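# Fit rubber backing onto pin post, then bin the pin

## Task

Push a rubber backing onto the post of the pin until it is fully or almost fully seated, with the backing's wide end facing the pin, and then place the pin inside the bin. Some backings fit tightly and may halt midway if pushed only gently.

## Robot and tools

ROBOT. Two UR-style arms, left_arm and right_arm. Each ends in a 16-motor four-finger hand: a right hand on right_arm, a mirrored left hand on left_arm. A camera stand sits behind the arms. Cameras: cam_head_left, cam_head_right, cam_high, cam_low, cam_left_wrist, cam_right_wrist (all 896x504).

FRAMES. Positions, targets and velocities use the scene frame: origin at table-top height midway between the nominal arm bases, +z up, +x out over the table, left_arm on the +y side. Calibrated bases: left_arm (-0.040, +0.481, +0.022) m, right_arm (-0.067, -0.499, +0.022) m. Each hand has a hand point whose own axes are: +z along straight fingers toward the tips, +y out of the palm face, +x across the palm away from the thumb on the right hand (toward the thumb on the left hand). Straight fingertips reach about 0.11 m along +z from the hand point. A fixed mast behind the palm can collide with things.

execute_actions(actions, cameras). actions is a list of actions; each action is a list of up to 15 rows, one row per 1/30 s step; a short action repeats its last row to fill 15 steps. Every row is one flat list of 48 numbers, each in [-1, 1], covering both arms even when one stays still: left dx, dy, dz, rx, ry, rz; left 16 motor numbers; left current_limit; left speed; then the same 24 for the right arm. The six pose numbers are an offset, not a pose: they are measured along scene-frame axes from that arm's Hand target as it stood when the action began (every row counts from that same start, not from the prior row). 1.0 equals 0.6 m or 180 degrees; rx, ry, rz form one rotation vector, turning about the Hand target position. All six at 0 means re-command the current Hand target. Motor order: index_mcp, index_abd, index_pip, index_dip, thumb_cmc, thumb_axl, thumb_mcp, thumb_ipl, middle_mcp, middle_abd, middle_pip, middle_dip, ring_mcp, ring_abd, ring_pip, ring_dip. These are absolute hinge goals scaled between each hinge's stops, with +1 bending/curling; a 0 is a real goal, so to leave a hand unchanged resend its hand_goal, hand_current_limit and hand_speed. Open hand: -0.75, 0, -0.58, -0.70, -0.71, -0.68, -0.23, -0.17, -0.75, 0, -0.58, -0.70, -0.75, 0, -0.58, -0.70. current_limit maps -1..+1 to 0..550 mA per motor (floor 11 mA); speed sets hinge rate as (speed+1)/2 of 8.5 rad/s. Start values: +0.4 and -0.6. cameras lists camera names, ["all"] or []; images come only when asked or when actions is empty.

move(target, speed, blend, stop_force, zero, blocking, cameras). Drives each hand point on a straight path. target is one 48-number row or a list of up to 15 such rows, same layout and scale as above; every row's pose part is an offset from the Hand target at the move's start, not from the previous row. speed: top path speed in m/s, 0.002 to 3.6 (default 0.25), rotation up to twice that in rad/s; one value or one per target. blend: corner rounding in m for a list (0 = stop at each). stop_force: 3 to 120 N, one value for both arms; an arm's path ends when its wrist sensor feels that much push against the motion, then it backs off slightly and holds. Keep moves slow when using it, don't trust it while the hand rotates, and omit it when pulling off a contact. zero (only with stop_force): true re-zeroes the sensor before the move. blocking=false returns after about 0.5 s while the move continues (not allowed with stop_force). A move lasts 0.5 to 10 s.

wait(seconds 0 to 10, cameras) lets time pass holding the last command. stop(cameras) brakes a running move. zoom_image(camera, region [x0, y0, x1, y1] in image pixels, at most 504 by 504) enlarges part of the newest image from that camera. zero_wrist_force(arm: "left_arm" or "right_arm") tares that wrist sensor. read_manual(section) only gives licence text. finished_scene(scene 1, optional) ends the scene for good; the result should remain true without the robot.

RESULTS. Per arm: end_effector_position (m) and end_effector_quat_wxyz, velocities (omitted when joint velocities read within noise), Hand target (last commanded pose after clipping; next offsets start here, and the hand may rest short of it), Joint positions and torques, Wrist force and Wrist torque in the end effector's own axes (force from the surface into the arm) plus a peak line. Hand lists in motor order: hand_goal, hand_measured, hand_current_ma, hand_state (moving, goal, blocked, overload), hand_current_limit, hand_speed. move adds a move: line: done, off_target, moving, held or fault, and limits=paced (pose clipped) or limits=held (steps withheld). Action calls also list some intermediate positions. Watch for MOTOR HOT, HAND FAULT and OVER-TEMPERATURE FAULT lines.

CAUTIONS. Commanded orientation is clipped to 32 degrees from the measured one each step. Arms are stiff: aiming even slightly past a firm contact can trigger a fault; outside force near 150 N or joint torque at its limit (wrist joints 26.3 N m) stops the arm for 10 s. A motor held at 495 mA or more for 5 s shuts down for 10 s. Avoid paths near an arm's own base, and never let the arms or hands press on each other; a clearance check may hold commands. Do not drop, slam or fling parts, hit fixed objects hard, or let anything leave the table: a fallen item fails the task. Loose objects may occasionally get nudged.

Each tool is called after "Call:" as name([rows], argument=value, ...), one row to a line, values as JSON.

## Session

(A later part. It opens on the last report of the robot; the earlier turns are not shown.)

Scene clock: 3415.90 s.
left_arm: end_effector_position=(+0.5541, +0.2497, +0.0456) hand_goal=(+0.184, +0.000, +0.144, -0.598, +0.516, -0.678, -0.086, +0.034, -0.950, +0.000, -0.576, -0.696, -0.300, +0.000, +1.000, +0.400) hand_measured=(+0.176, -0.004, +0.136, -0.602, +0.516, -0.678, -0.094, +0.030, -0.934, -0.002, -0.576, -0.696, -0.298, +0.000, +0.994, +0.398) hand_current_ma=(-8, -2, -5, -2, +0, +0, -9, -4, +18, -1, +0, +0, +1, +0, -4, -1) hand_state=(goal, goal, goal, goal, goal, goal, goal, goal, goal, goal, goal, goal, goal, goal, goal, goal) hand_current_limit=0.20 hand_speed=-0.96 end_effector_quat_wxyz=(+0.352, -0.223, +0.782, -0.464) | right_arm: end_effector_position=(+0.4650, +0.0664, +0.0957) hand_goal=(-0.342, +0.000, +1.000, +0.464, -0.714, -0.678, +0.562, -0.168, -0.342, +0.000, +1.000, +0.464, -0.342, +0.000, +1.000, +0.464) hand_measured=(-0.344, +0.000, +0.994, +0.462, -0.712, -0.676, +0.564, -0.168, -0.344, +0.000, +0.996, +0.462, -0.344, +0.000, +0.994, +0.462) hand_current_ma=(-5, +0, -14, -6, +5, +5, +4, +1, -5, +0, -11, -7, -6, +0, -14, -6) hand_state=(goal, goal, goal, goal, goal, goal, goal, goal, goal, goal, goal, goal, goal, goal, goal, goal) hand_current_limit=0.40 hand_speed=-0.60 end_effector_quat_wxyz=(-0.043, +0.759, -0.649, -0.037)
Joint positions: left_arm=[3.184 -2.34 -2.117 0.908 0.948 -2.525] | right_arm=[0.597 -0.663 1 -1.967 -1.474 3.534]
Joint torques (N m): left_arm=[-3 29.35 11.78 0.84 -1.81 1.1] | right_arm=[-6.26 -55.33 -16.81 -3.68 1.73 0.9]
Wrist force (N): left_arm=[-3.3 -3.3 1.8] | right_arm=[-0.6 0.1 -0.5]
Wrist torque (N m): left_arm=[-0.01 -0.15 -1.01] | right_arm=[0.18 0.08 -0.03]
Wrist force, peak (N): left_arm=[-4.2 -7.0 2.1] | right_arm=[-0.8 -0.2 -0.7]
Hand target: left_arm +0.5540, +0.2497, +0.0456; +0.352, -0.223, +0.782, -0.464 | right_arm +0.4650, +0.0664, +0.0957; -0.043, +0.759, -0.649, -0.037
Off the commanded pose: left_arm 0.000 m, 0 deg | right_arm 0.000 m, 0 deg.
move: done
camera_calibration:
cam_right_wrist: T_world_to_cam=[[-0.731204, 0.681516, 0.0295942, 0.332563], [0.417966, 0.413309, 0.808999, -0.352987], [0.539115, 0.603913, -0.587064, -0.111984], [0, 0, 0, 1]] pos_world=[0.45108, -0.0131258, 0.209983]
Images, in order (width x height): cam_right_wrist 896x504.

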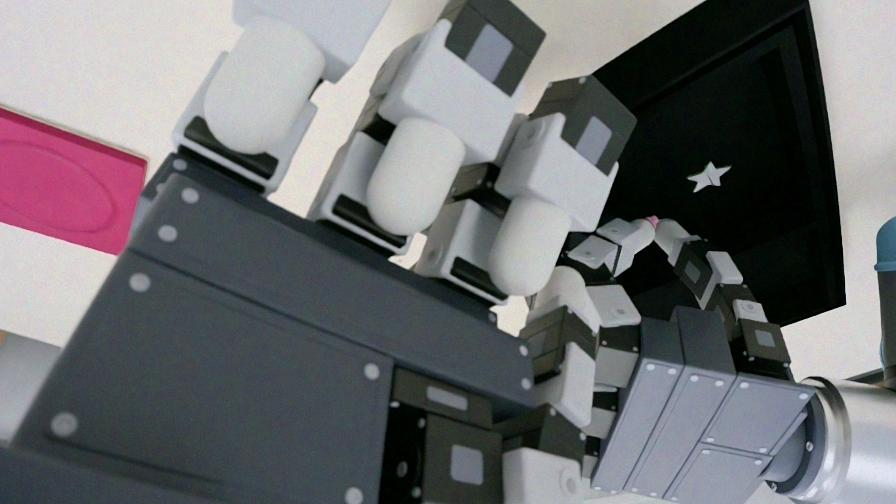

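Call:
move(target=[0,0,0.0,0,0,0,0.155,0.0,0.122,-0.61,0.517,-0.678,-0.169,0.035,-0.95,0.0,-0.576,-0.696,-0.30,0,1.0,0.4,0.2,-0.9,0,0,0,0,0,0,-0.342,0,1.0,0.464,-0.714,-0.678,0.562,-0.168,-0.342,0,1.0,0.464,-0.342,0,1.0,0.464,0.4,-0.6], cameras=[])

Call:
move(target=[0,0,0.06,0,0,0,0.155,0.0,0.122,-0.61,0.517,-0.678,-0.169,0.035,-0.95,0.0,-0.576,-0.696,-0.30,0,1.0,0.4,0.2,-0.9,0,0,0,0,0,0,-0.342,0,1.0,0.464,-0.714,-0.678,0.562,-0.168,-0.342,0,1.0,0.464,-0.342,0,1.0,0.464,0.4,-0.6], speed=0.05, cameras=["cam_right_wrist"])

Call:
zoom_image(camera="cam_right_wrist", region=[630, 190, 690, 240])

Scene clock: 3430.43 s.
left_arm: end_effector_position=(+0.5540, +0.2497, +0.0456) hand_goal=(+0.154, +0.000, +0.122, -0.610, +0.516, -0.678, -0.170, +0.034, -0.950, +0.000, -0.576, -0.696, -0.300, +0.000, +1.000, +0.400) hand_measured=(+0.162, -0.004, +0.126, -0.608, +0.516, -0.678, -0.166, +0.032, -0.934, -0.002, -0.576, -0.696, -0.298, +0.000, +0.994, +0.398) hand_current_ma=(+8, -2, +2, +1, +0, +0, +3, -2, +18, -1, +0, +0, +1, +0, -4, -1) hand_state=(goal, goal, goal, goal, goal, goal, goal, goal, goal, goal, goal, goal, goal, goal, goal, goal) hand_current_limit=0.20 hand_speed=-0.90 end_effector_quat_wxyz=(+0.352, -0.223, +0.782, -0.464) | right_arm: end_effector_position=(+0.4650, +0.0664, +0.0957) hand_goal=(-0.342, +0.000, +1.000, +0.464, -0.714, -0.678, +0.562, -0.168, -0.342, +0.000, +1.000, +0.464, -0.342, +0.000, +1.000, +0.464) hand_measured=(-0.344, +0.000, +0.994, +0.462, -0.712, -0.676, +0.564, -0.168, -0.344, +0.000, +0.996, +0.462, -0.344, +0.000, +0.994, +0.462) hand_current_ma=(-5, +0, -14, -6, +5, +5, +4, +1, -5, +0, -11, -7, -6, +0, -14, -6) hand_state=(goal, goal, goal, goal, goal, goal, goal, goal, goal, goal, goal, goal, goal, goal, goal, goal) hand_current_limit=0.40 hand_speed=-0.60 end_effector_quat_wxyz=(-0.043, +0.759, -0.649, -0.037)
Joint positions: left_arm=[3.184 -2.34 -2.117 0.908 0.948 -2.525] | right_arm=[0.597 -0.663 1 -1.967 -1.474 3.534]
Joint torques (N m): left_arm=[-8.16 45.26 -8.02 3.75 1.9 -1.68] | right_arm=[-5.98 -55.7 -16.47 -3.64 1.77 0.84]
Wrist force (N): left_arm=[-3.4 -3.3 1.4] | right_arm=[-0.6 -0.1 -0.6]
Wrist torque (N m): left_arm=[0.00 -0.13 -1.03] | right_arm=[0.17 0.08 -0.03]
Wrist force, peak (N): left_arm=[-3.4 -3.9 1.5] | right_arm=[-0.8 -0.1 -0.6]
Hand target: left_arm +0.5540, +0.2497, +0.0456; +0.352, -0.223, +0.782, -0.464 | right_arm +0.4650, +0.0664, +0.0957; -0.043, +0.759, -0.649, -0.037
Off the commanded pose: left_arm 0.000 m, 0 deg | right_arm 0.000 m, 0 deg.
move: done
No camera images: "cameras" was empty.

Scene clock: 3431.47 s.
left_arm: end_effector_position=(+0.5540, +0.2497, +0.0816) hand_goal=(+0.154, +0.000, +0.122, -0.610, +0.516, -0.678, -0.170, +0.034, -0.950, +0.000, -0.576, -0.696, -0.300, +0.000, +1.000, +0.400) hand_measured=(+0.156, -0.004, +0.124, -0.608, +0.516, -0.678, -0.166, +0.032, -0.934, -0.002, -0.576, -0.696, -0.298, +0.000, +0.994, +0.398) hand_current_ma=(+1, -2, +0, +1, +0, +0, +3, -2, +18, -1, +0, +0, +1, +0, -4, -1) hand_state=(goal, goal, goal, goal, goal, goal, goal, goal, goal, goal, goal, goal, goal, goal, goal, goal) hand_current_limit=0.20 hand_speed=-0.90 end_effector_quat_wxyz=(+0.351, -0.223, +0.782, -0.464) end_effector_velocity=(+0.000, +0.000, -0.001) end_effector_angular_velocity=(+0.000, -0.002, +0.000) | right_arm: end_effector_position=(+0.4650, +0.0664, +0.0957) hand_goal=(-0.342, +0.000, +1.000, +0.464, -0.714, -0.678, +0.562, -0.168, -0.342, +0.000, +1.000, +0.464, -0.342, +0.000, +1.000, +0.464) hand_measured=(-0.344, +0.000, +0.994, +0.462, -0.712, -0.676, +0.564, -0.168, -0.344, +0.000, +0.996, +0.462, -0.344, +0.000, +0.994, +0.462) hand_current_ma=(-5, +0, -14, -6, +5, +5, +4, +1, -5, +0, -11, -7, -6, +0, -14, -6) hand_state=(goal, goal, goal, goal, goal, goal, goal, goal, goal, goal, goal, goal, goal, goal, goal, goal) hand_current_limit=0.40 hand_speed=-0.60 end_effector_quat_wxyz=(-0.043, +0.759, -0.649, -0.037)
Joint positions: left_arm=[3.184 -2.245 -2.132 0.827 0.948 -2.525] | right_arm=[0.597 -0.663 1 -1.967 -1.474 3.534]
Joint velocities: left_arm=[0 -0.003 0.001 0.005 0.001 0] | right_arm=[within noise]
Joint torques (N m): left_arm=[-5.81 26.01 5.25 4.32 1.74 0.82] | right_arm=[-6.06 -54.98 -16.09 -3.63 1.73 0.88]
Wrist force (N): left_arm=[-2.8 -3.4 1.7] | right_arm=[-0.4 0.1 -0.4]
Wrist torque (N m): left_arm=[-0.01 -0.23 -0.95] | right_arm=[0.18 0.05 -0.01]
Wrist force, peak (N): left_arm=[-3.4 -4.0 1.6] | right_arm=[-0.8 0.1 -0.6]
Hand target: left_arm +0.5540, +0.2497, +0.0816; +0.352, -0.223, +0.782, -0.464 | right_arm +0.4650, +0.0664, +0.0957; -0.043, +0.759, -0.649, -0.037
Off the commanded pose: left_arm 0.000 m, 0 deg | right_arm 0.000 m, 0 deg.
move: done
camera_calibration:
cam_right_wrist: T_world_to_cam=[[-0.731204, 0.681516, 0.0295942, 0.332563], [0.417966, 0.413309, 0.808999, -0.352987], [0.539115, 0.603913, -0.587064, -0.111984], [0, 0, 0, 1]] pos_world=[0.45108, -0.0131258, 0.209983]
Images, in order (width x height): cam_right_wrist 896x504.

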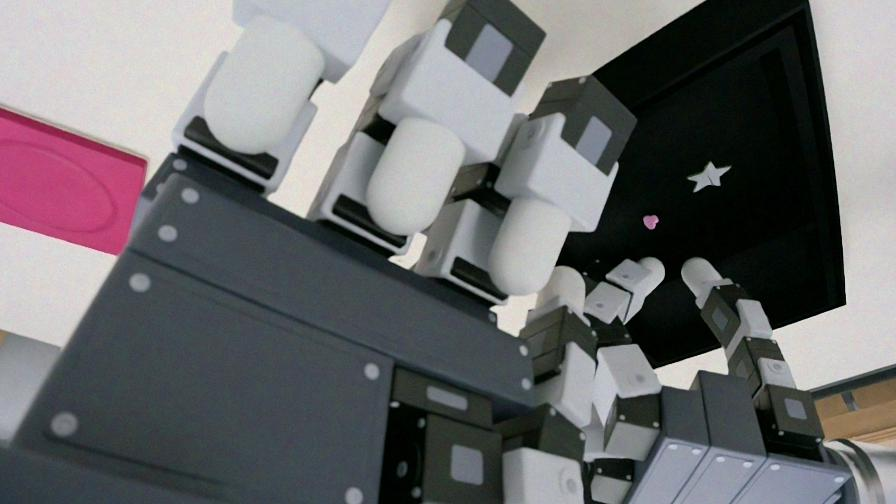

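Scaled by 8.400 from the camera's 896x504 image, which has a finer 1280x720 frame.

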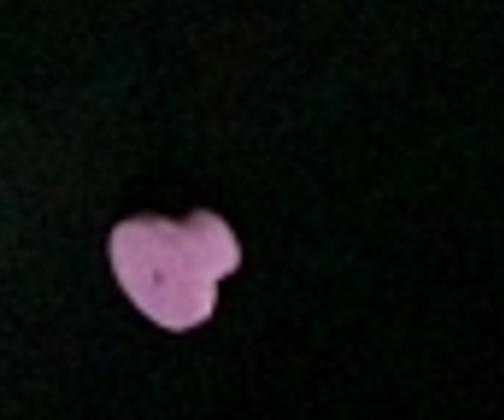

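Call:
move(target=[-0.0217,0.012,-0.0327,0,0,0,0.155,0.0,0.122,-0.61,0.517,-0.678,-0.169,0.035,-0.95,0.0,-0.576,-0.696,-0.30,0,1.0,0.4,0.2,-0.9,0,0,0,0,0,0,-0.342,0,1.0,0.464,-0.714,-0.678,0.562,-0.168,-0.342,0,1.0,0.464,-0.342,0,1.0,0.464,0.4,-0.6], speed=0.05, cameras=["cam_right_wrist"])

Call:
zoom_image(camera="cam_right_wrist", region=[610, 180, 710, 260])

Scene clock: 3672.80 s.
left_arm: end_effector_position=(+0.5409, +0.2569, +0.0619) hand_goal=(+0.154, +0.000, +0.122, -0.610, +0.516, -0.678, -0.170, +0.034, -0.950, +0.000, -0.576, -0.696, -0.300, +0.000, +1.000, +0.400) hand_measured=(+0.156, -0.004, +0.124, -0.608, +0.516, -0.678, -0.166, +0.032, -0.934, -0.002, -0.576, -0.696, -0.298, +0.000, +0.994, +0.398) hand_current_ma=(+1, -2, +0, +1, +0, +0, +3, -2, +18, -1, +0, +0, +1, +0, -4, -1) hand_state=(goal, goal, goal, goal, goal, goal, goal, goal, goal, goal, goal, goal, goal, goal, goal, goal) hand_current_limit=0.20 hand_speed=-0.90 end_effector_quat_wxyz=(+0.351, -0.223, +0.782, -0.464) | right_arm: end_effector_position=(+0.4650, +0.0664, +0.0957) hand_goal=(-0.342, +0.000, +1.000, +0.464, -0.714, -0.678, +0.562, -0.168, -0.342, +0.000, +1.000, +0.464, -0.342, +0.000, +1.000, +0.464) hand_measured=(-0.344, +0.000, +0.994, +0.462, -0.712, -0.676, +0.564, -0.168, -0.344, +0.000, +0.996, +0.462, -0.344, +0.000, +0.994, +0.462) hand_current_ma=(-5, +0, -14, -6, +5, +5, +4, +1, -5, +0, -11, -7, -6, +0, -14, -6) hand_state=(goal, goal, goal, goal, goal, goal, goal, goal, goal, goal, goal, goal, goal, goal, goal, goal) hand_current_limit=0.40 hand_speed=-0.60 end_effector_quat_wxyz=(-0.043, +0.759, -0.649, -0.037)
Joint positions: left_arm=[3.202 -2.284 -2.169 0.898 0.931 -2.516] | right_arm=[0.597 -0.663 1 -1.967 -1.474 3.534]
Joint torques (N m): left_arm=[-8.52 45.16 20.09 -0.56 1.86 -1.63] | right_arm=[-6.22 -55.46 -16.69 -3.55 1.56 1.07]
Wrist force (N): left_arm=[-3.4 -3.2 1.6] | right_arm=[-0.5 0.3 -0.4]
Wrist torque (N m): left_arm=[0.04 -0.16 -1.02] | right_arm=[0.21 0.06 -0.01]
Wrist force, peak (N): left_arm=[-3.3 -4.1 2.0] | right_arm=[-0.8 -0.2 -0.8]
Hand target: left_arm +0.5410, +0.2569, +0.0620; +0.352, -0.223, +0.782, -0.464 | right_arm +0.4650, +0.0664, +0.0957; -0.043, +0.759, -0.649, -0.037
Off the commanded pose: left_arm 0.000 m, 0 deg | right_arm 0.000 m, 0 deg.
move: done
camera_calibration:
cam_right_wrist: T_world_to_cam=[[-0.731204, 0.681516, 0.0295942, 0.332563], [0.417966, 0.413309, 0.808999, -0.352987], [0.539115, 0.603913, -0.587064, -0.111984], [0, 0, 0, 1]] pos_world=[0.45108, -0.0131258, 0.209983]
Images, in order (width x height): cam_right_wrist 896x504.

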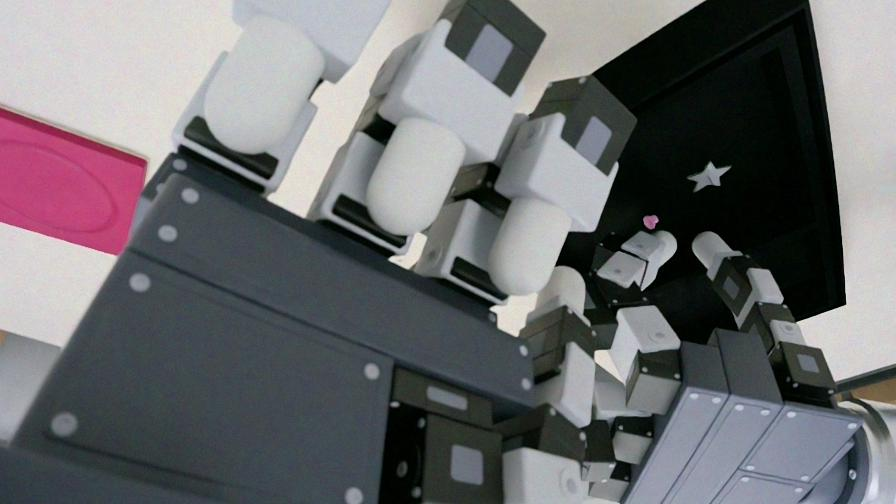

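Scaled by 5.040 from the camera's 896x504 image, which has a finer 1280x720 frame.

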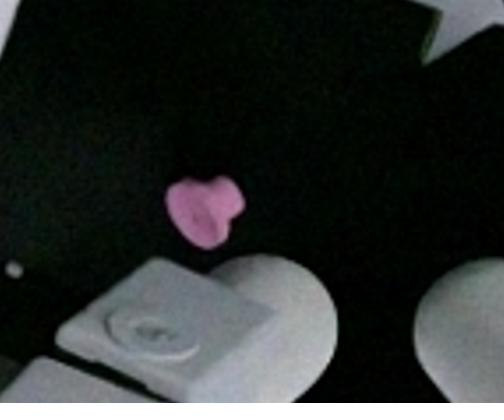

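Call:
move([
  [-0.0018,0.0017,0,0,0,0,0.155,0.0,0.122,-0.61,0.517,-0.678,-0.169,0.035,-0.95,0.0,-0.576,-0.696,-0.30,0,1.0,0.4,0.2,-0.9,0,0,0,0,0,0,-0.342,0,1.0,0.464,-0.714,-0.678,0.562,-0.168,-0.342,0,1.0,0.464,-0.342,0,1.0,0.464,0.4,-0.6],
  [-0.0018,0.0017,-0.0117,0,0,0,0.155,0.0,0.122,-0.61,0.517,-0.678,-0.169,0.035,-0.95,0.0,-0.576,-0.696,-0.30,0,1.0,0.4,0.2,-0.9,0,0,0,0,0,0,-0.342,0,1.0,0.464,-0.714,-0.678,0.562,-0.168,-0.342,0,1.0,0.464,-0.342,0,1.0,0.464,0.4,-0.6],
], speed=0.01, cameras=["cam_right_wrist"])

Call:
zoom_image(camera="cam_right_wrist", region=[620, 190, 690, 250])

Scene clock: 3697.67 s.
left_arm: end_effector_position=(+0.5400, +0.2579, +0.0549) hand_goal=(+0.154, +0.000, +0.122, -0.610, +0.516, -0.678, -0.170, +0.034, -0.950, +0.000, -0.576, -0.696, -0.300, +0.000, +1.000, +0.400) hand_measured=(+0.160, +0.006, +0.130, -0.606, +0.516, -0.678, -0.166, +0.032, -0.934, -0.002, -0.576, -0.696, -0.298, +0.000, +0.994, +0.398) hand_current_ma=(+5, +3, +6, +2, +0, +0, +3, -2, +18, -1, +0, +0, +1, +0, -4, -1) hand_state=(goal, goal, goal, goal, goal, goal, goal, goal, goal, goal, goal, goal, goal, goal, goal, goal) hand_current_limit=0.20 hand_speed=-0.90 end_effector_quat_wxyz=(+0.352, -0.223, +0.782, -0.464) | right_arm: end_effector_position=(+0.4650, +0.0664, +0.0957) hand_goal=(-0.342, +0.000, +1.000, +0.464, -0.714, -0.678, +0.562, -0.168, -0.342, +0.000, +1.000, +0.464, -0.342, +0.000, +1.000, +0.464) hand_measured=(-0.344, +0.000, +0.994, +0.462, -0.712, -0.676, +0.564, -0.168, -0.344, +0.000, +0.996, +0.462, -0.344, +0.000, +0.994, +0.462) hand_current_ma=(-5, +0, -14, -6, +5, +5, +4, +1, -5, +0, -11, -7, -6, +0, -14, -6) hand_state=(goal, goal, goal, goal, goal, goal, goal, goal, goal, goal, goal, goal, goal, goal, goal, goal) hand_current_limit=0.40 hand_speed=-0.60 end_effector_quat_wxyz=(-0.043, +0.759, -0.649, -0.037)
Joint positions: left_arm=[3.204 -2.302 -2.169 0.917 0.929 -2.515] | right_arm=[0.597 -0.663 1 -1.967 -1.474 3.534]
Joint torques (N m): left_arm=[-4.41 43.34 15.61 1.11 0.67 0.2] | right_arm=[-5.88 -56.76 -16.67 -3.46 1.44 0.86]
Wrist force (N): left_arm=[-3.5 -4.0 1.3] | right_arm=[-0.6 0.0 -0.6]
Wrist torque (N m): left_arm=[-0.03 -0.14 -1.02] | right_arm=[0.19 0.08 -0.02]
Wrist force, peak (N): left_arm=[-4.2 -5.3 1.4] | right_arm=[-0.8 -0.3 -0.8]
Hand target: left_arm +0.5399, +0.2579, +0.0550; +0.352, -0.223, +0.782, -0.464 | right_arm +0.4650, +0.0664, +0.0957; -0.043, +0.759, -0.649, -0.037
Off the commanded pose: left_arm 0.000 m, 0 deg | right_arm 0.000 m, 0 deg.
move: done
camera_calibration:
cam_right_wrist: T_world_to_cam=[[-0.731204, 0.681516, 0.0295942, 0.332563], [0.417966, 0.413309, 0.808999, -0.352987], [0.539115, 0.603913, -0.587064, -0.111984], [0, 0, 0, 1]] pos_world=[0.45108, -0.0131258, 0.209983]
Images, in order (width x height): cam_right_wrist 896x504.

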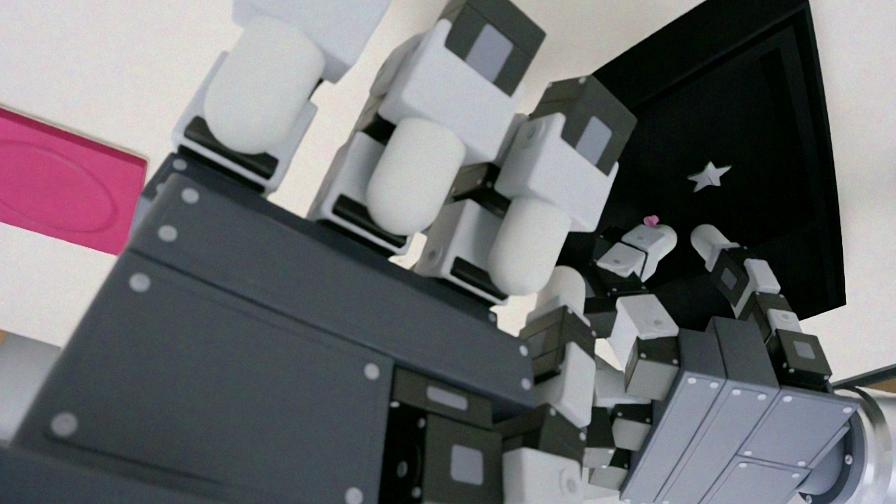

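Scaled by 7.200 from the camera's 896x504 image, which has a finer 1280x720 frame.

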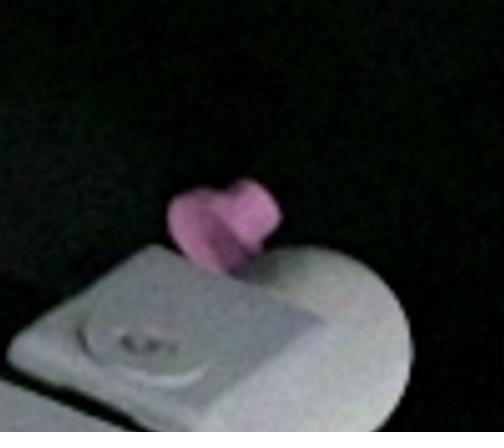

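Call:
move(target=[0.0123,-0.0112,0,0,0,0,0.155,0.0,0.122,-0.61,0.517,-0.678,-0.169,0.035,-0.95,0.0,-0.576,-0.696,-0.30,0,1.0,0.4,0.2,-0.9,0,0,0,0,0,0,-0.342,0,1.0,0.464,-0.714,-0.678,0.562,-0.168,-0.342,0,1.0,0.464,-0.342,0,1.0,0.464,0.4,-0.6], speed=0.01, cameras=["cam_right_wrist"])

Call:
zoom_image(camera="cam_right_wrist", region=[620, 180, 690, 240])

Scene clock: 3709.33 s.
left_arm: end_effector_position=(+0.5474, +0.2511, +0.0550) hand_goal=(+0.154, +0.000, +0.122, -0.610, +0.516, -0.678, -0.170, +0.034, -0.950, +0.000, -0.576, -0.696, -0.300, +0.000, +1.000, +0.400) hand_measured=(+0.164, +0.006, +0.132, -0.606, +0.516, -0.678, -0.166, +0.032, -0.934, -0.002, -0.576, -0.696, -0.298, +0.000, +0.994, +0.398) hand_current_ma=(+11, +3, +9, +3, +0, +0, +3, -2, +18, -1, +0, +0, +1, +0, -4, -1) hand_state=(goal, goal, goal, goal, goal, goal, goal, goal, goal, goal, goal, goal, goal, goal, goal, goal) hand_current_limit=0.20 hand_speed=-0.90 end_effector_quat_wxyz=(+0.352, -0.223, +0.782, -0.464) | right_arm: end_effector_position=(+0.4650, +0.0664, +0.0957) hand_goal=(-0.342, +0.000, +1.000, +0.464, -0.714, -0.678, +0.562, -0.168, -0.342, +0.000, +1.000, +0.464, -0.342, +0.000, +1.000, +0.464) hand_measured=(-0.344, +0.000, +0.994, +0.462, -0.712, -0.676, +0.564, -0.168, -0.344, +0.000, +0.996, +0.462, -0.344, +0.000, +0.994, +0.462) hand_current_ma=(-5, +0, -14, -6, +5, +5, +4, +1, -5, +0, -11, -7, -6, +0, -14, -6) hand_state=(goal, goal, goal, goal, goal, goal, goal, goal, goal, goal, goal, goal, goal, goal, goal, goal) hand_current_limit=0.40 hand_speed=-0.60 end_effector_quat_wxyz=(-0.043, +0.759, -0.649, -0.037)
Joint positions: left_arm=[3.188 -2.31 -2.142 0.902 0.944 -2.524] | right_arm=[0.597 -0.663 1 -1.967 -1.474 3.534]
Joint torques (N m): left_arm=[4.17 31.88 4.08 0.78 0.61 -1.12] | right_arm=[-6.05 -55.64 -16.21 -3.58 1.45 0.95]
Wrist force (N): left_arm=[-3.8 -4.3 1.7] | right_arm=[-0.5 -0.1 -0.7]
Wrist torque (N m): left_arm=[-0.05 -0.14 -0.82] | right_arm=[0.17 0.07 -0.03]
Wrist force, peak (N): left_arm=[-4.3 -5.0 1.4] | right_arm=[-0.7 -0.5 -0.6]
Hand target: left_arm +0.5473, +0.2512, +0.0550; +0.352, -0.223, +0.782, -0.464 | right_arm +0.4650, +0.0664, +0.0957; -0.043, +0.759, -0.649, -0.037
Off the commanded pose: left_arm 0.000 m, 0 deg | right_arm 0.000 m, 0 deg.
move: done
camera_calibration:
cam_right_wrist: T_world_to_cam=[[-0.731204, 0.681516, 0.0295942, 0.332563], [0.417966, 0.413309, 0.808999, -0.352987], [0.539115, 0.603913, -0.587064, -0.111984], [0, 0, 0, 1]] pos_world=[0.45108, -0.0131258, 0.209983]
Images, in order (width x height): cam_right_wrist 896x504.

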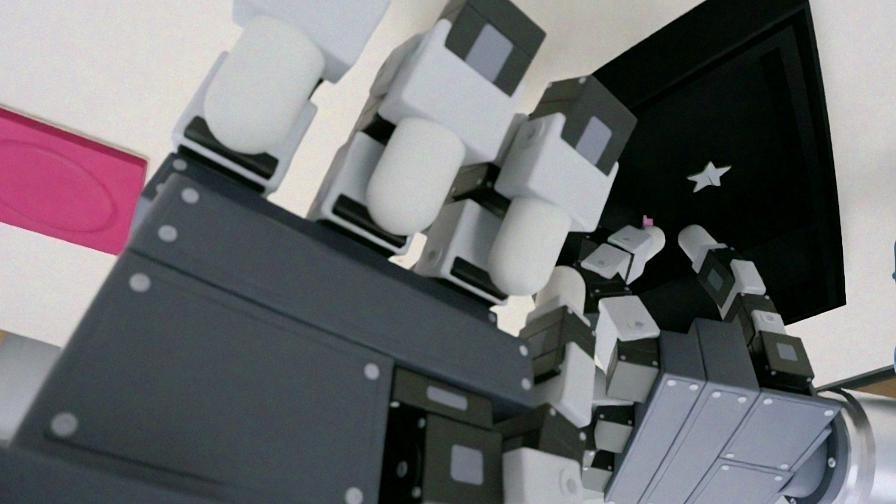

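Scaled by 7.200 from the camera's 896x504 image, which has a finer 1280x720 frame.

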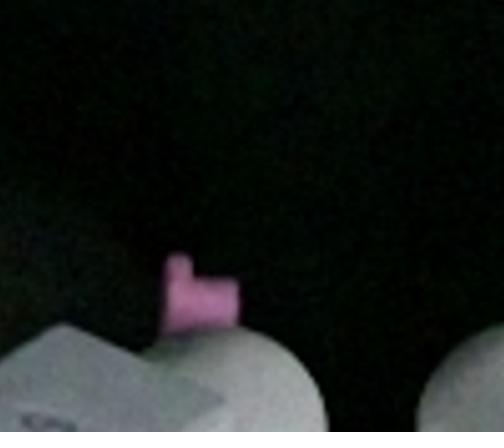

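Call:
move([
  [0.0049,-0.0045,0,0,0,0,0.155,0.0,0.122,-0.61,0.517,-0.678,-0.169,0.035,-0.95,0.0,-0.576,-0.696,-0.30,0,1.0,0.4,0.2,-0.9,0,0,0,0,0,0,-0.342,0,1.0,0.464,-0.714,-0.678,0.562,-0.168,-0.342,0,1.0,0.464,-0.342,0,1.0,0.464,0.4,-0.6],
  [0.0074,-0.0067,0.05,0,0,0,0.155,0.0,0.122,-0.61,0.517,-0.678,-0.169,0.035,-0.95,0.0,-0.576,-0.696,-0.30,0,1.0,0.4,0.2,-0.9,0,0,0,0,0,0,-0.342,0,1.0,0.464,-0.714,-0.678,0.562,-0.168,-0.342,0,1.0,0.464,-0.342,0,1.0,0.464,0.4,-0.6],
], speed=[0.01,0.03], cameras=["cam_right_wrist"])

Call:
zoom_image(camera="cam_right_wrist", region=[620, 180, 690, 240])

Scene clock: 3731.17 s.
left_arm: end_effector_position=(+0.5517, +0.2471, +0.0851) hand_goal=(+0.154, +0.000, +0.122, -0.610, +0.516, -0.678, -0.170, +0.034, -0.950, +0.000, -0.576, -0.696, -0.300, +0.000, +1.000, +0.400) hand_measured=(+0.156, +0.002, +0.124, -0.608, +0.516, -0.678, -0.166, +0.032, -0.934, -0.002, -0.576, -0.696, -0.298, +0.000, +0.994, +0.398) hand_current_ma=(+1, +1, +0, +1, +0, +0, +3, -2, +18, -1, +0, +0, +1, +0, -4, -1) hand_state=(goal, goal, goal, goal, goal, goal, goal, goal, goal, goal, goal, goal, goal, goal, goal, goal) hand_current_limit=0.20 hand_speed=-0.90 end_effector_quat_wxyz=(+0.351, -0.223, +0.782, -0.464) end_effector_velocity=(+0.000, +0.000, -0.002) end_effector_angular_velocity=(+0.000, -0.001, +0.000) | right_arm: end_effector_position=(+0.4650, +0.0664, +0.0957) hand_goal=(-0.342, +0.000, +1.000, +0.464, -0.714, -0.678, +0.562, -0.168, -0.342, +0.000, +1.000, +0.464, -0.342, +0.000, +1.000, +0.464) hand_measured=(-0.344, +0.000, +0.994, +0.462, -0.712, -0.676, +0.564, -0.168, -0.344, +0.000, +0.996, +0.462, -0.344, +0.000, +0.994, +0.462) hand_current_ma=(-5, +0, -14, -6, +5, +5, +4, +1, -5, +0, -11, -7, -6, +0, -14, -6) hand_state=(goal, goal, goal, goal, goal, goal, goal, goal, goal, goal, goal, goal, goal, goal, goal, goal) hand_current_limit=0.40 hand_speed=-0.60 end_effector_quat_wxyz=(-0.043, +0.759, -0.649, -0.037)
Joint positions: left_arm=[3.178 -2.234 -2.136 0.823 0.953 -2.528] | right_arm=[0.597 -0.663 1 -1.967 -1.474 3.534]
Joint velocities: left_arm=[-0.001 -0.005 0.001 0.006 0 0] | right_arm=[within noise]
Joint torques (N m): left_arm=[-4.53 26.92 -4.41 4.71 1.71 -1.16] | right_arm=[-6.27 -56.58 -16.76 -3.59 1.38 0.89]
Wrist force (N): left_arm=[-3.2 -3.8 1.8] | right_arm=[-0.6 0.0 -0.7]
Wrist torque (N m): left_arm=[-0.06 -0.17 -0.78] | right_arm=[0.19 0.09 -0.03]
Wrist force, peak (N): left_arm=[-4.2 -5.2 1.5] | right_arm=[-0.8 -0.1 -0.7]
Hand target: left_arm +0.5518, +0.2471, +0.0850; +0.352, -0.223, +0.782, -0.464 | right_arm +0.4650, +0.0664, +0.0957; -0.043, +0.759, -0.649, -0.037
Off the commanded pose: left_arm 0.000 m, 0 deg | right_arm 0.000 m, 0 deg.
move: done
camera_calibration:
cam_right_wrist: T_world_to_cam=[[-0.731204, 0.681516, 0.0295942, 0.332563], [0.417966, 0.413309, 0.808999, -0.352987], [0.539115, 0.603913, -0.587064, -0.111984], [0, 0, 0, 1]] pos_world=[0.45108, -0.0131258, 0.209983]
Images, in order (width x height): cam_right_wrist 896x504.

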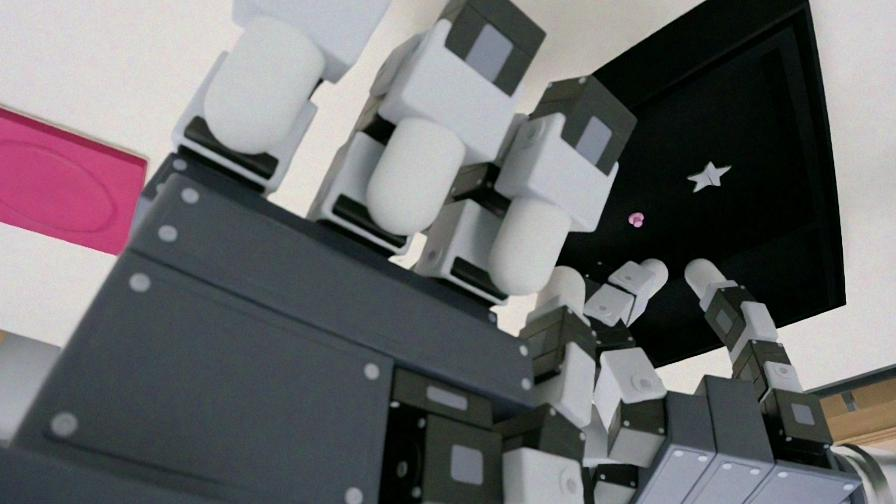

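Scaled by 7.200 from the camera's 896x504 image, which has a finer 1280x720 frame.

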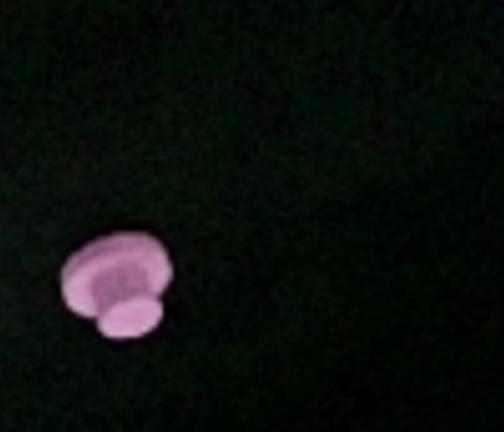

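Call:
move(target=[0.0137,-0.0137,-0.0383,0,0,0,0.155,0.0,0.122,-0.61,0.517,-0.678,-0.169,0.035,-0.95,0.0,-0.576,-0.696,-0.30,0,1.0,0.4,0.2,-0.9,0,0,0,0,0,0,-0.342,0,1.0,0.464,-0.714,-0.678,0.562,-0.168,-0.342,0,1.0,0.464,-0.342,0,1.0,0.464,0.4,-0.6], speed=0.05, stop_force=5, cameras=["cam_right_wrist"])

Call:
zoom_image(camera="cam_right_wrist", region=[600, 180, 700, 260])

Scene clock: 3775.03 s.
left_arm: end_effector_position=(+0.5600, +0.2389, +0.0620) hand_goal=(+0.154, +0.000, +0.122, -0.610, +0.516, -0.678, -0.170, +0.034, -0.950, +0.000, -0.576, -0.696, -0.300, +0.000, +1.000, +0.400) hand_measured=(+0.156, +0.002, +0.124, -0.608, +0.516, -0.678, -0.166, +0.032, -0.934, -0.002, -0.576, -0.696, -0.298, +0.000, +0.994, +0.398) hand_current_ma=(+1, +1, +0, +1, +0, +0, +2, -2, +18, -1, +0, +0, +1, +0, -4, -1) hand_state=(goal, goal, goal, goal, goal, goal, goal, goal, goal, goal, goal, goal, goal, goal, goal, goal) hand_current_limit=0.20 hand_speed=-0.90 end_effector_quat_wxyz=(+0.352, -0.223, +0.782, -0.464) | right_arm: end_effector_position=(+0.4650, +0.0664, +0.0957) hand_goal=(-0.342, +0.000, +1.000, +0.464, -0.714, -0.678, +0.562, -0.168, -0.342, +0.000, +1.000, +0.464, -0.342, +0.000, +1.000, +0.464) hand_measured=(-0.344, +0.000, +0.994, +0.462, -0.712, -0.676, +0.564, -0.168, -0.344, +0.000, +0.996, +0.462, -0.344, +0.000, +0.994, +0.462) hand_current_ma=(-5, +0, -14, -6, +5, +5, +4, +1, -5, +0, -11, -7, -6, +0, -14, -6) hand_state=(goal, goal, goal, goal, goal, goal, goal, goal, goal, goal, goal, goal, goal, goal, goal, goal) hand_current_limit=0.40 hand_speed=-0.60 end_effector_quat_wxyz=(-0.043, +0.759, -0.649, -0.037)
Joint positions: left_arm=[3.159 -2.305 -2.098 0.86 0.97 -2.537] | right_arm=[0.597 -0.663 1 -1.967 -1.474 3.534]
Joint torques (N m): left_arm=[8.06 46.36 -6.41 -0.44 -3.1 1.87] | right_arm=[-7.03 -57.96 -17.25 -3.62 1.41 0.98]
Wrist force (N): left_arm=[-3.3 -3.5 1.9] | right_arm=[-0.8 0.0 -0.3]
Wrist torque (N m): left_arm=[-0.02 -0.16 -0.82] | right_arm=[0.15 0.10 -0.05]
Wrist force, peak (N): left_arm=[-3.4 -3.6 1.8] | right_arm=[-0.7 -0.2 -0.9]
Hand target: left_arm +0.5600, +0.2389, +0.0620; +0.352, -0.223, +0.782, -0.464 | right_arm +0.4650, +0.0664, +0.0957; -0.043, +0.759, -0.649, -0.037
Off the commanded pose: left_arm 0.000 m, 0 deg | right_arm 0.000 m, 0 deg.
move: done
camera_calibration:
cam_right_wrist: T_world_to_cam=[[-0.731204, 0.681516, 0.0295942, 0.332563], [0.417966, 0.413309, 0.808999, -0.352987], [0.539115, 0.603913, -0.587064, -0.111984], [0, 0, 0, 1]] pos_world=[0.45108, -0.0131258, 0.209983]
Images, in order (width x height): cam_right_wrist 896x504.

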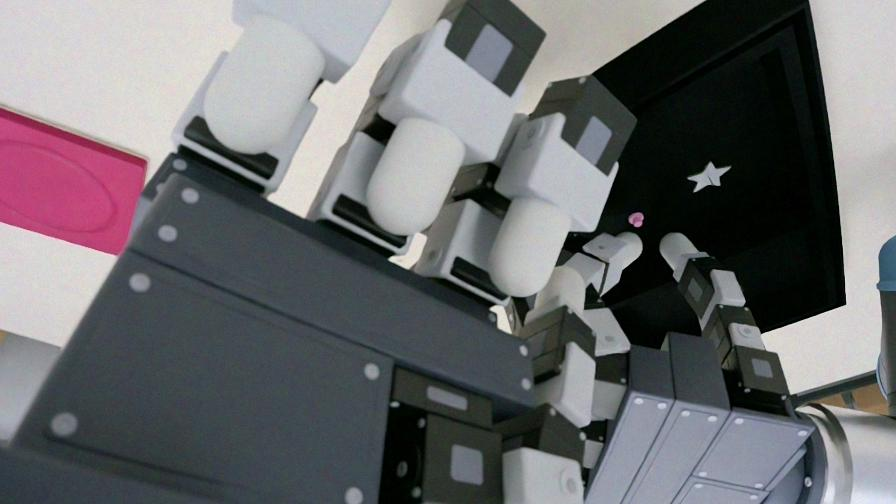

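Scaled by 5.040 from the camera's 896x504 image, which has a finer 1280x720 frame.

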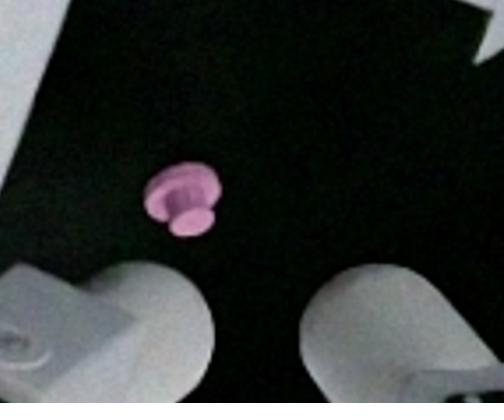

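Call:
move(target=[0,-0.001,-0.0158,0,0,0,0.155,0.0,0.122,-0.61,0.517,-0.678,-0.169,0.035,-0.95,0.0,-0.576,-0.696,-0.30,0,1.0,0.4,0.2,-0.9,0,0,0,0,0,0,-0.342,0,1.0,0.464,-0.714,-0.678,0.562,-0.168,-0.342,0,1.0,0.464,-0.342,0,1.0,0.464,0.4,-0.6], speed=0.03, stop_force=4, cameras=["cam_right_wrist"])

Call:
zoom_image(camera="cam_right_wrist", region=[600, 190, 680, 250])

Scene clock: 3787.63 s.
left_arm: end_effector_position=(+0.5600, +0.2383, +0.0525) hand_goal=(+0.154, +0.000, +0.122, -0.610, +0.516, -0.678, -0.170, +0.034, -0.950, +0.000, -0.576, -0.696, -0.300, +0.000, +1.000, +0.400) hand_measured=(+0.156, +0.002, +0.124, -0.608, +0.516, -0.678, -0.166, +0.032, -0.934, -0.002, -0.576, -0.696, -0.298, +0.000, +0.994, +0.398) hand_current_ma=(+1, +1, +0, +1, +0, +0, +2, -2, +18, -1, +0, +0, +1, +0, -4, -1) hand_state=(goal, goal, goal, goal, goal, goal, goal, goal, goal, goal, goal, goal, goal, goal, goal, goal) hand_current_limit=0.20 hand_speed=-0.90 end_effector_quat_wxyz=(+0.352, -0.223, +0.782, -0.464) | right_arm: end_effector_position=(+0.4650, +0.0664, +0.0957) hand_goal=(-0.342, +0.000, +1.000, +0.464, -0.714, -0.678, +0.562, -0.168, -0.342, +0.000, +1.000, +0.464, -0.342, +0.000, +1.000, +0.464) hand_measured=(-0.344, +0.000, +0.994, +0.462, -0.712, -0.676, +0.564, -0.168, -0.344, +0.000, +0.996, +0.462, -0.344, +0.000, +0.994, +0.462) hand_current_ma=(-5, +0, -14, -6, +5, +5, +4, +1, -5, +0, -11, -7, -6, +0, -14, -6) hand_state=(goal, goal, goal, goal, goal, goal, goal, goal, goal, goal, goal, goal, goal, goal, goal, goal) hand_current_limit=0.40 hand_speed=-0.60 end_effector_quat_wxyz=(-0.043, +0.759, -0.649, -0.037)
Joint positions: left_arm=[3.158 -2.33 -2.093 0.881 0.972 -2.538] | right_arm=[0.597 -0.663 1 -1.967 -1.474 3.534]
Joint torques (N m): left_arm=[-3.96 46.86 -2.38 -0.38 0.29 -1.48] | right_arm=[-6.01 -57.38 -16.46 -3.67 1.38 0.83]
Wrist force (N): left_arm=[-3.1 -3.3 1.8] | right_arm=[-0.5 0.0 -0.5]
Wrist torque (N m): left_arm=[-0.01 -0.17 -0.81] | right_arm=[0.18 0.07 -0.02]
Wrist force, peak (N): left_arm=[-3.4 -3.9 1.7] | right_arm=[-0.7 0.3 -0.7]
Hand target: left_arm +0.5600, +0.2383, +0.0525; +0.352, -0.223, +0.782, -0.464 | right_arm +0.4650, +0.0664, +0.0957; -0.043, +0.759, -0.649, -0.037
Off the commanded pose: left_arm 0.000 m, 0 deg | right_arm 0.000 m, 0 deg.
move: done
camera_calibration:
cam_right_wrist: T_world_to_cam=[[-0.731204, 0.681516, 0.0295942, 0.332563], [0.417966, 0.413309, 0.808999, -0.352987], [0.539115, 0.603913, -0.587064, -0.111984], [0, 0, 0, 1]] pos_world=[0.45108, -0.0131258, 0.209983]
Images, in order (width x height): cam_right_wrist 896x504.

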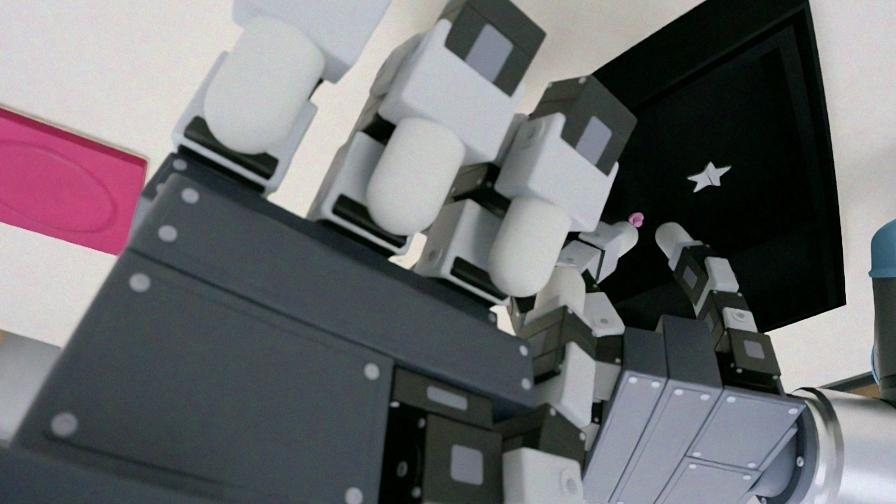

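Scaled by 6.300 from the camera's 896x504 image, which has a finer 1280x720 frame.

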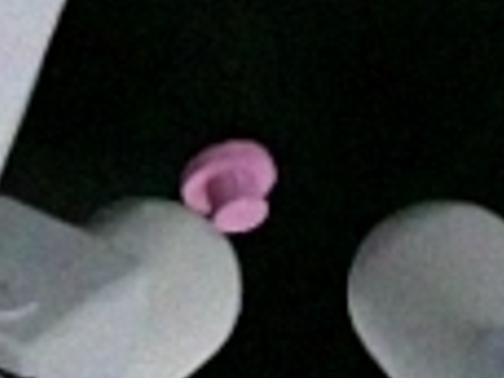

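Call:
move([
  [-0.0018,-0.0037,0,0,0,0,0.155,0.0,0.122,-0.61,0.517,-0.678,-0.169,0.035,-0.95,0.0,-0.576,-0.696,-0.30,0,1.0,0.4,0.2,-0.9,0,0,0,0,0,0,-0.342,0,1.0,0.464,-0.714,-0.678,0.562,-0.168,-0.342,0,1.0,0.464,-0.342,0,1.0,0.464,0.4,-0.6],
  [-0.0018,-0.0037,-0.0113,0,0,0,0.155,0.0,0.122,-0.61,0.517,-0.678,-0.169,0.035,-0.95,0.0,-0.576,-0.696,-0.30,0,1.0,0.4,0.2,-0.9,0,0,0,0,0,0,-0.342,0,1.0,0.464,-0.714,-0.678,0.562,-0.168,-0.342,0,1.0,0.464,-0.342,0,1.0,0.464,0.4,-0.6],
], speed=0.015, cameras=["cam_right_wrist"])

Call:
zoom_image(camera="cam_right_wrist", region=[600, 190, 680, 250])

Scene clock: 3814.77 s.
left_arm: end_effector_position=(+0.5589, +0.2361, +0.0457) hand_goal=(+0.154, +0.000, +0.122, -0.610, +0.516, -0.678, -0.170, +0.034, -0.950, +0.000, -0.576, -0.696, -0.300, +0.000, +1.000, +0.400) hand_measured=(+0.154, +0.002, +0.128, -0.606, +0.516, -0.678, -0.166, +0.032, -0.934, -0.002, -0.576, -0.696, -0.298, +0.000, +0.994, +0.398) hand_current_ma=(+0, +1, +5, +2, +0, +0, +2, -2, +18, -1, +0, +0, +1, +0, -4, -1) hand_state=(goal, goal, goal, goal, goal, goal, goal, goal, goal, goal, goal, goal, goal, goal, goal, goal) hand_current_limit=0.20 hand_speed=-0.90 end_effector_quat_wxyz=(+0.352, -0.223, +0.782, -0.464) | right_arm: end_effector_position=(+0.4650, +0.0664, +0.0957) hand_goal=(-0.342, +0.000, +1.000, +0.464, -0.714, -0.678, +0.562, -0.168, -0.342, +0.000, +1.000, +0.464, -0.342, +0.000, +1.000, +0.464) hand_measured=(-0.344, +0.000, +0.994, +0.462, -0.712, -0.676, +0.564, -0.168, -0.344, +0.000, +0.996, +0.462, -0.344, +0.000, +0.994, +0.462) hand_current_ma=(-5, +0, -14, -6, +5, +5, +4, +1, -5, +0, -11, -7, -6, +0, -14, -6) hand_state=(goal, goal, goal, goal, goal, goal, goal, goal, goal, goal, goal, goal, goal, goal, goal, goal) hand_current_limit=0.40 hand_speed=-0.60 end_effector_quat_wxyz=(-0.043, +0.759, -0.649, -0.037)
Joint positions: left_arm=[3.153 -2.348 -2.09 0.897 0.976 -2.54] | right_arm=[0.597 -0.663 1 -1.967 -1.474 3.534]
Joint torques (N m): left_arm=[6.6 46.39 12.19 -0.31 -2.82 1.17] | right_arm=[-6.32 -58.08 -16.9 -3.43 1.15 1.06]
Wrist force (N): left_arm=[-3.2 -4.7 2.0] | right_arm=[-0.3 0.1 -0.2]
Wrist torque (N m): left_arm=[-0.04 -0.15 -0.86] | right_arm=[0.17 0.04 -0.01]
Wrist force, peak (N): left_arm=[-4.1 -6.8 2.4] | right_arm=[-0.7 -0.3 -0.7]
Hand target: left_arm +0.5589, +0.2361, +0.0457; +0.352, -0.223, +0.782, -0.464 | right_arm +0.4650, +0.0664, +0.0957; -0.043, +0.759, -0.649, -0.037
Off the commanded pose: left_arm 0.000 m, 0 deg | right_arm 0.000 m, 0 deg.
move: done
camera_calibration:
cam_right_wrist: T_world_to_cam=[[-0.731204, 0.681516, 0.0295942, 0.332563], [0.417966, 0.413309, 0.808999, -0.352987], [0.539115, 0.603913, -0.587064, -0.111984], [0, 0, 0, 1]] pos_world=[0.45108, -0.0131258, 0.209983]
Images, in order (width x height): cam_right_wrist 896x504.

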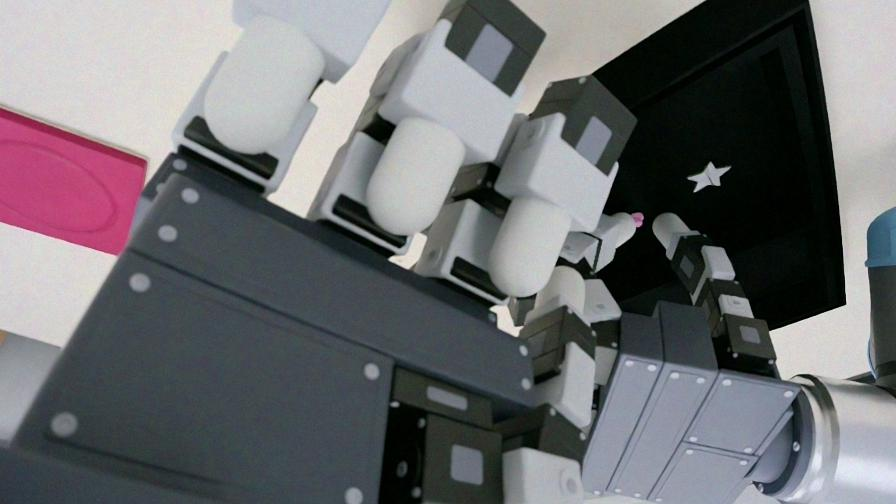

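Scaled by 6.300 from the camera's 896x504 image, which has a finer 1280x720 frame.

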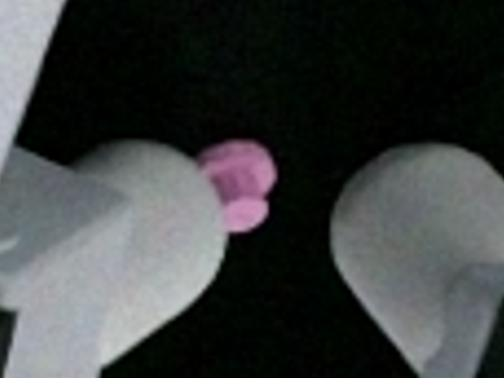

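Call:
move(target=[0,0,0,0,0,0,0.155,0.0,0.122,-0.61,0.517,-0.678,-0.08,0.035,-0.95,0.0,-0.576,-0.696,-0.30,0,1.0,0.4,0.2,-0.95,0,0,0,0,0,0,-0.342,0,1.0,0.464,-0.714,-0.678,0.562,-0.168,-0.342,0,1.0,0.464,-0.342,0,1.0,0.464,0.4,-0.6], cameras=[])

Call:
wait(seconds=1.0, cameras=["cam_right_wrist"])

Call:
zoom_image(camera="cam_right_wrist", region=[610, 195, 670, 245])

Scene clock: 3824.40 s.
left_arm: end_effector_position=(+0.5589, +0.2361, +0.0457) hand_goal=(+0.154, +0.000, +0.122, -0.610, +0.516, -0.678, -0.080, +0.034, -0.950, +0.000, -0.576, -0.696, -0.300, +0.000, +1.000, +0.400) hand_measured=(+0.154, +0.002, +0.128, -0.606, +0.516, -0.678, -0.088, +0.032, -0.934, -0.002, -0.576, -0.696, -0.298, +0.000, +0.994, +0.398) hand_current_ma=(+0, +1, +5, +2, +0, +0, -11, -2, +18, -1, +0, +0, +1, +0, -4, -1) hand_state=(goal, goal, goal, goal, goal, goal, goal, goal, goal, goal, goal, goal, goal, goal, goal, goal) hand_current_limit=0.20 hand_speed=-0.95 end_effector_quat_wxyz=(+0.352, -0.223, +0.782, -0.464) | right_arm: end_effector_position=(+0.4650, +0.0664, +0.0957) hand_goal=(-0.342, +0.000, +1.000, +0.464, -0.714, -0.678, +0.562, -0.168, -0.342, +0.000, +1.000, +0.464, -0.342, +0.000, +1.000, +0.464) hand_measured=(-0.344, +0.000, +0.994, +0.462, -0.712, -0.676, +0.564, -0.168, -0.344, +0.000, +0.996, +0.462, -0.344, +0.000, +0.994, +0.462) hand_current_ma=(-5, +0, -14, -6, +5, +5, +4, +1, -5, +0, -11, -7, -6, +0, -14, -6) hand_state=(goal, goal, goal, goal, goal, goal, goal, goal, goal, goal, goal, goal, goal, goal, goal, goal) hand_current_limit=0.40 hand_speed=-0.60 end_effector_quat_wxyz=(-0.043, +0.759, -0.649, -0.037)
Joint positions: left_arm=[3.153 -2.347 -2.09 0.897 0.976 -2.54] | right_arm=[0.597 -0.663 1 -1.967 -1.474 3.534]
Joint torques (N m): left_arm=[6.29 46.63 -7.81 -0.39 -3.1 1.57] | right_arm=[-5.96 -58.51 -16.1 -3.54 1.3 1.11]
Wrist force (N): left_arm=[-3.7 -4.8 1.7] | right_arm=[-0.6 0.0 -0.5]
Wrist torque (N m): left_arm=[-0.02 -0.15 -0.84] | right_arm=[0.17 0.08 -0.03]
Wrist force, peak (N): left_arm=[-4.1 -5.4 2.1] | right_arm=[-0.6 0.0 -0.9]
Hand target: left_arm +0.5589, +0.2361, +0.0457; +0.352, -0.223, +0.782, -0.464 | right_arm +0.4650, +0.0664, +0.0957; -0.043, +0.759, -0.649, -0.037
Off the commanded pose: left_arm 0.000 m, 0 deg | right_arm 0.000 m, 0 deg.
move: done
No camera images: "cameras" was empty.

Scene clock: 3825.40 s.
left_arm: end_effector_position=(+0.5589, +0.2361, +0.0457) hand_goal=(+0.154, +0.000, +0.122, -0.610, +0.516, -0.678, -0.080, +0.034, -0.950, +0.000, -0.576, -0.696, -0.300, +0.000, +1.000, +0.400) hand_measured=(+0.154, +0.002, +0.128, -0.606, +0.516, -0.678, -0.088, +0.032, -0.934, -0.002, -0.576, -0.696, -0.298, +0.000, +0.994, +0.398) hand_current_ma=(+0, +1, +5, +2, +0, +0, -11, -2, +18, -1, +0, +0, +1, +0, -4, -1) hand_state=(goal, goal, goal, goal, goal, goal, goal, goal, goal, goal, goal, goal, goal, goal, goal, goal) hand_current_limit=0.20 hand_speed=-0.95 end_effector_quat_wxyz=(+0.352, -0.223, +0.782, -0.464) | right_arm: end_effector_position=(+0.4650, +0.0664, +0.0957) hand_goal=(-0.342, +0.000, +1.000, +0.464, -0.714, -0.678, +0.562, -0.168, -0.342, +0.000, +1.000, +0.464, -0.342, +0.000, +1.000, +0.464) hand_measured=(-0.344, +0.000, +0.994, +0.462, -0.712, -0.676, +0.564, -0.168, -0.344, +0.000, +0.996, +0.462, -0.344, +0.000, +0.994, +0.462) hand_current_ma=(-5, +0, -14, -6, +5, +5, +4, +1, -5, +0, -11, -7, -6, +0, -14, -6) hand_state=(goal, goal, goal, goal, goal, goal, goal, goal, goal, goal, goal, goal, goal, goal, goal, goal) hand_current_limit=0.40 hand_speed=-0.60 end_effector_quat_wxyz=(-0.043, +0.759, -0.649, -0.037)
Joint positions: left_arm=[3.153 -2.347 -2.09 0.897 0.976 -2.54] | right_arm=[0.597 -0.663 1 -1.967 -1.474 3.534]
Joint torques (N m): left_arm=[6.3 46.26 -7.88 -0.57 -3 1.7] | right_arm=[-6.24 -58.59 -17.52 -3.68 1.41 1.03]
Wrist force (N): left_arm=[-3.3 -4.6 1.7] | right_arm=[-0.6 0.1 -0.4]
Wrist torque (N m): left_arm=[-0.03 -0.17 -0.83] | right_arm=[0.18 0.07 -0.03]
Wrist force, peak (N): left_arm=[-4.0 -5.2 1.8] | right_arm=[-0.9 -0.2 -0.7]
Hand target: left_arm +0.5589, +0.2361, +0.0457; +0.352, -0.223, +0.782, -0.464 | right_arm +0.4650, +0.0664, +0.0957; -0.043, +0.759, -0.649, -0.037
Off the commanded pose: left_arm 0.000 m, 0 deg | right_arm 0.000 m, 0 deg.
wait: 1.00 s; at rest by 0.17 s
camera_calibration:
cam_right_wrist: T_world_to_cam=[[-0.731204, 0.681516, 0.0295942, 0.332563], [0.417966, 0.413309, 0.808999, -0.352987], [0.539115, 0.603913, -0.587064, -0.111984], [0, 0, 0, 1]] pos_world=[0.45108, -0.0131258, 0.209983]
Images, in order (width x height): cam_right_wrist 896x504.

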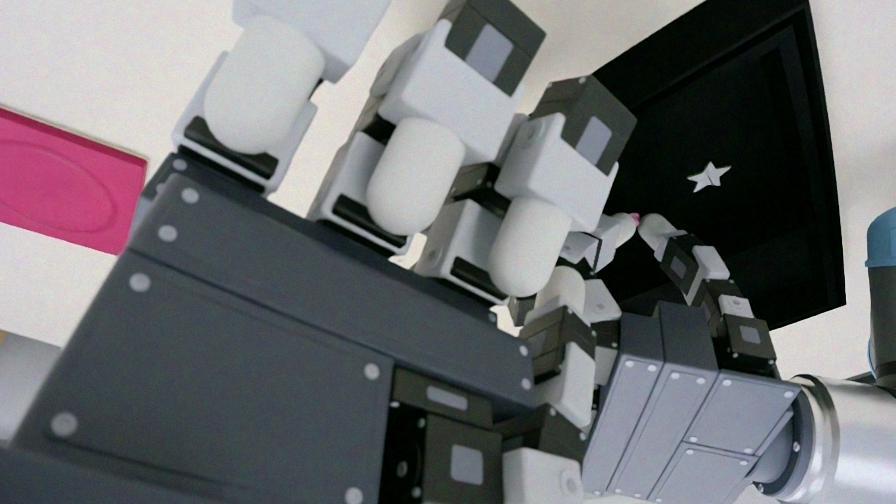

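Scaled by 8.400 from the camera's 896x504 image, which has a finer 1280x720 frame.

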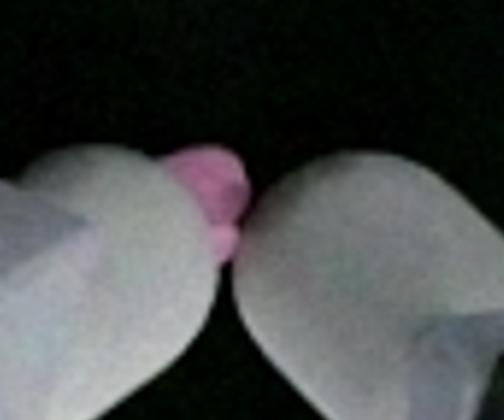

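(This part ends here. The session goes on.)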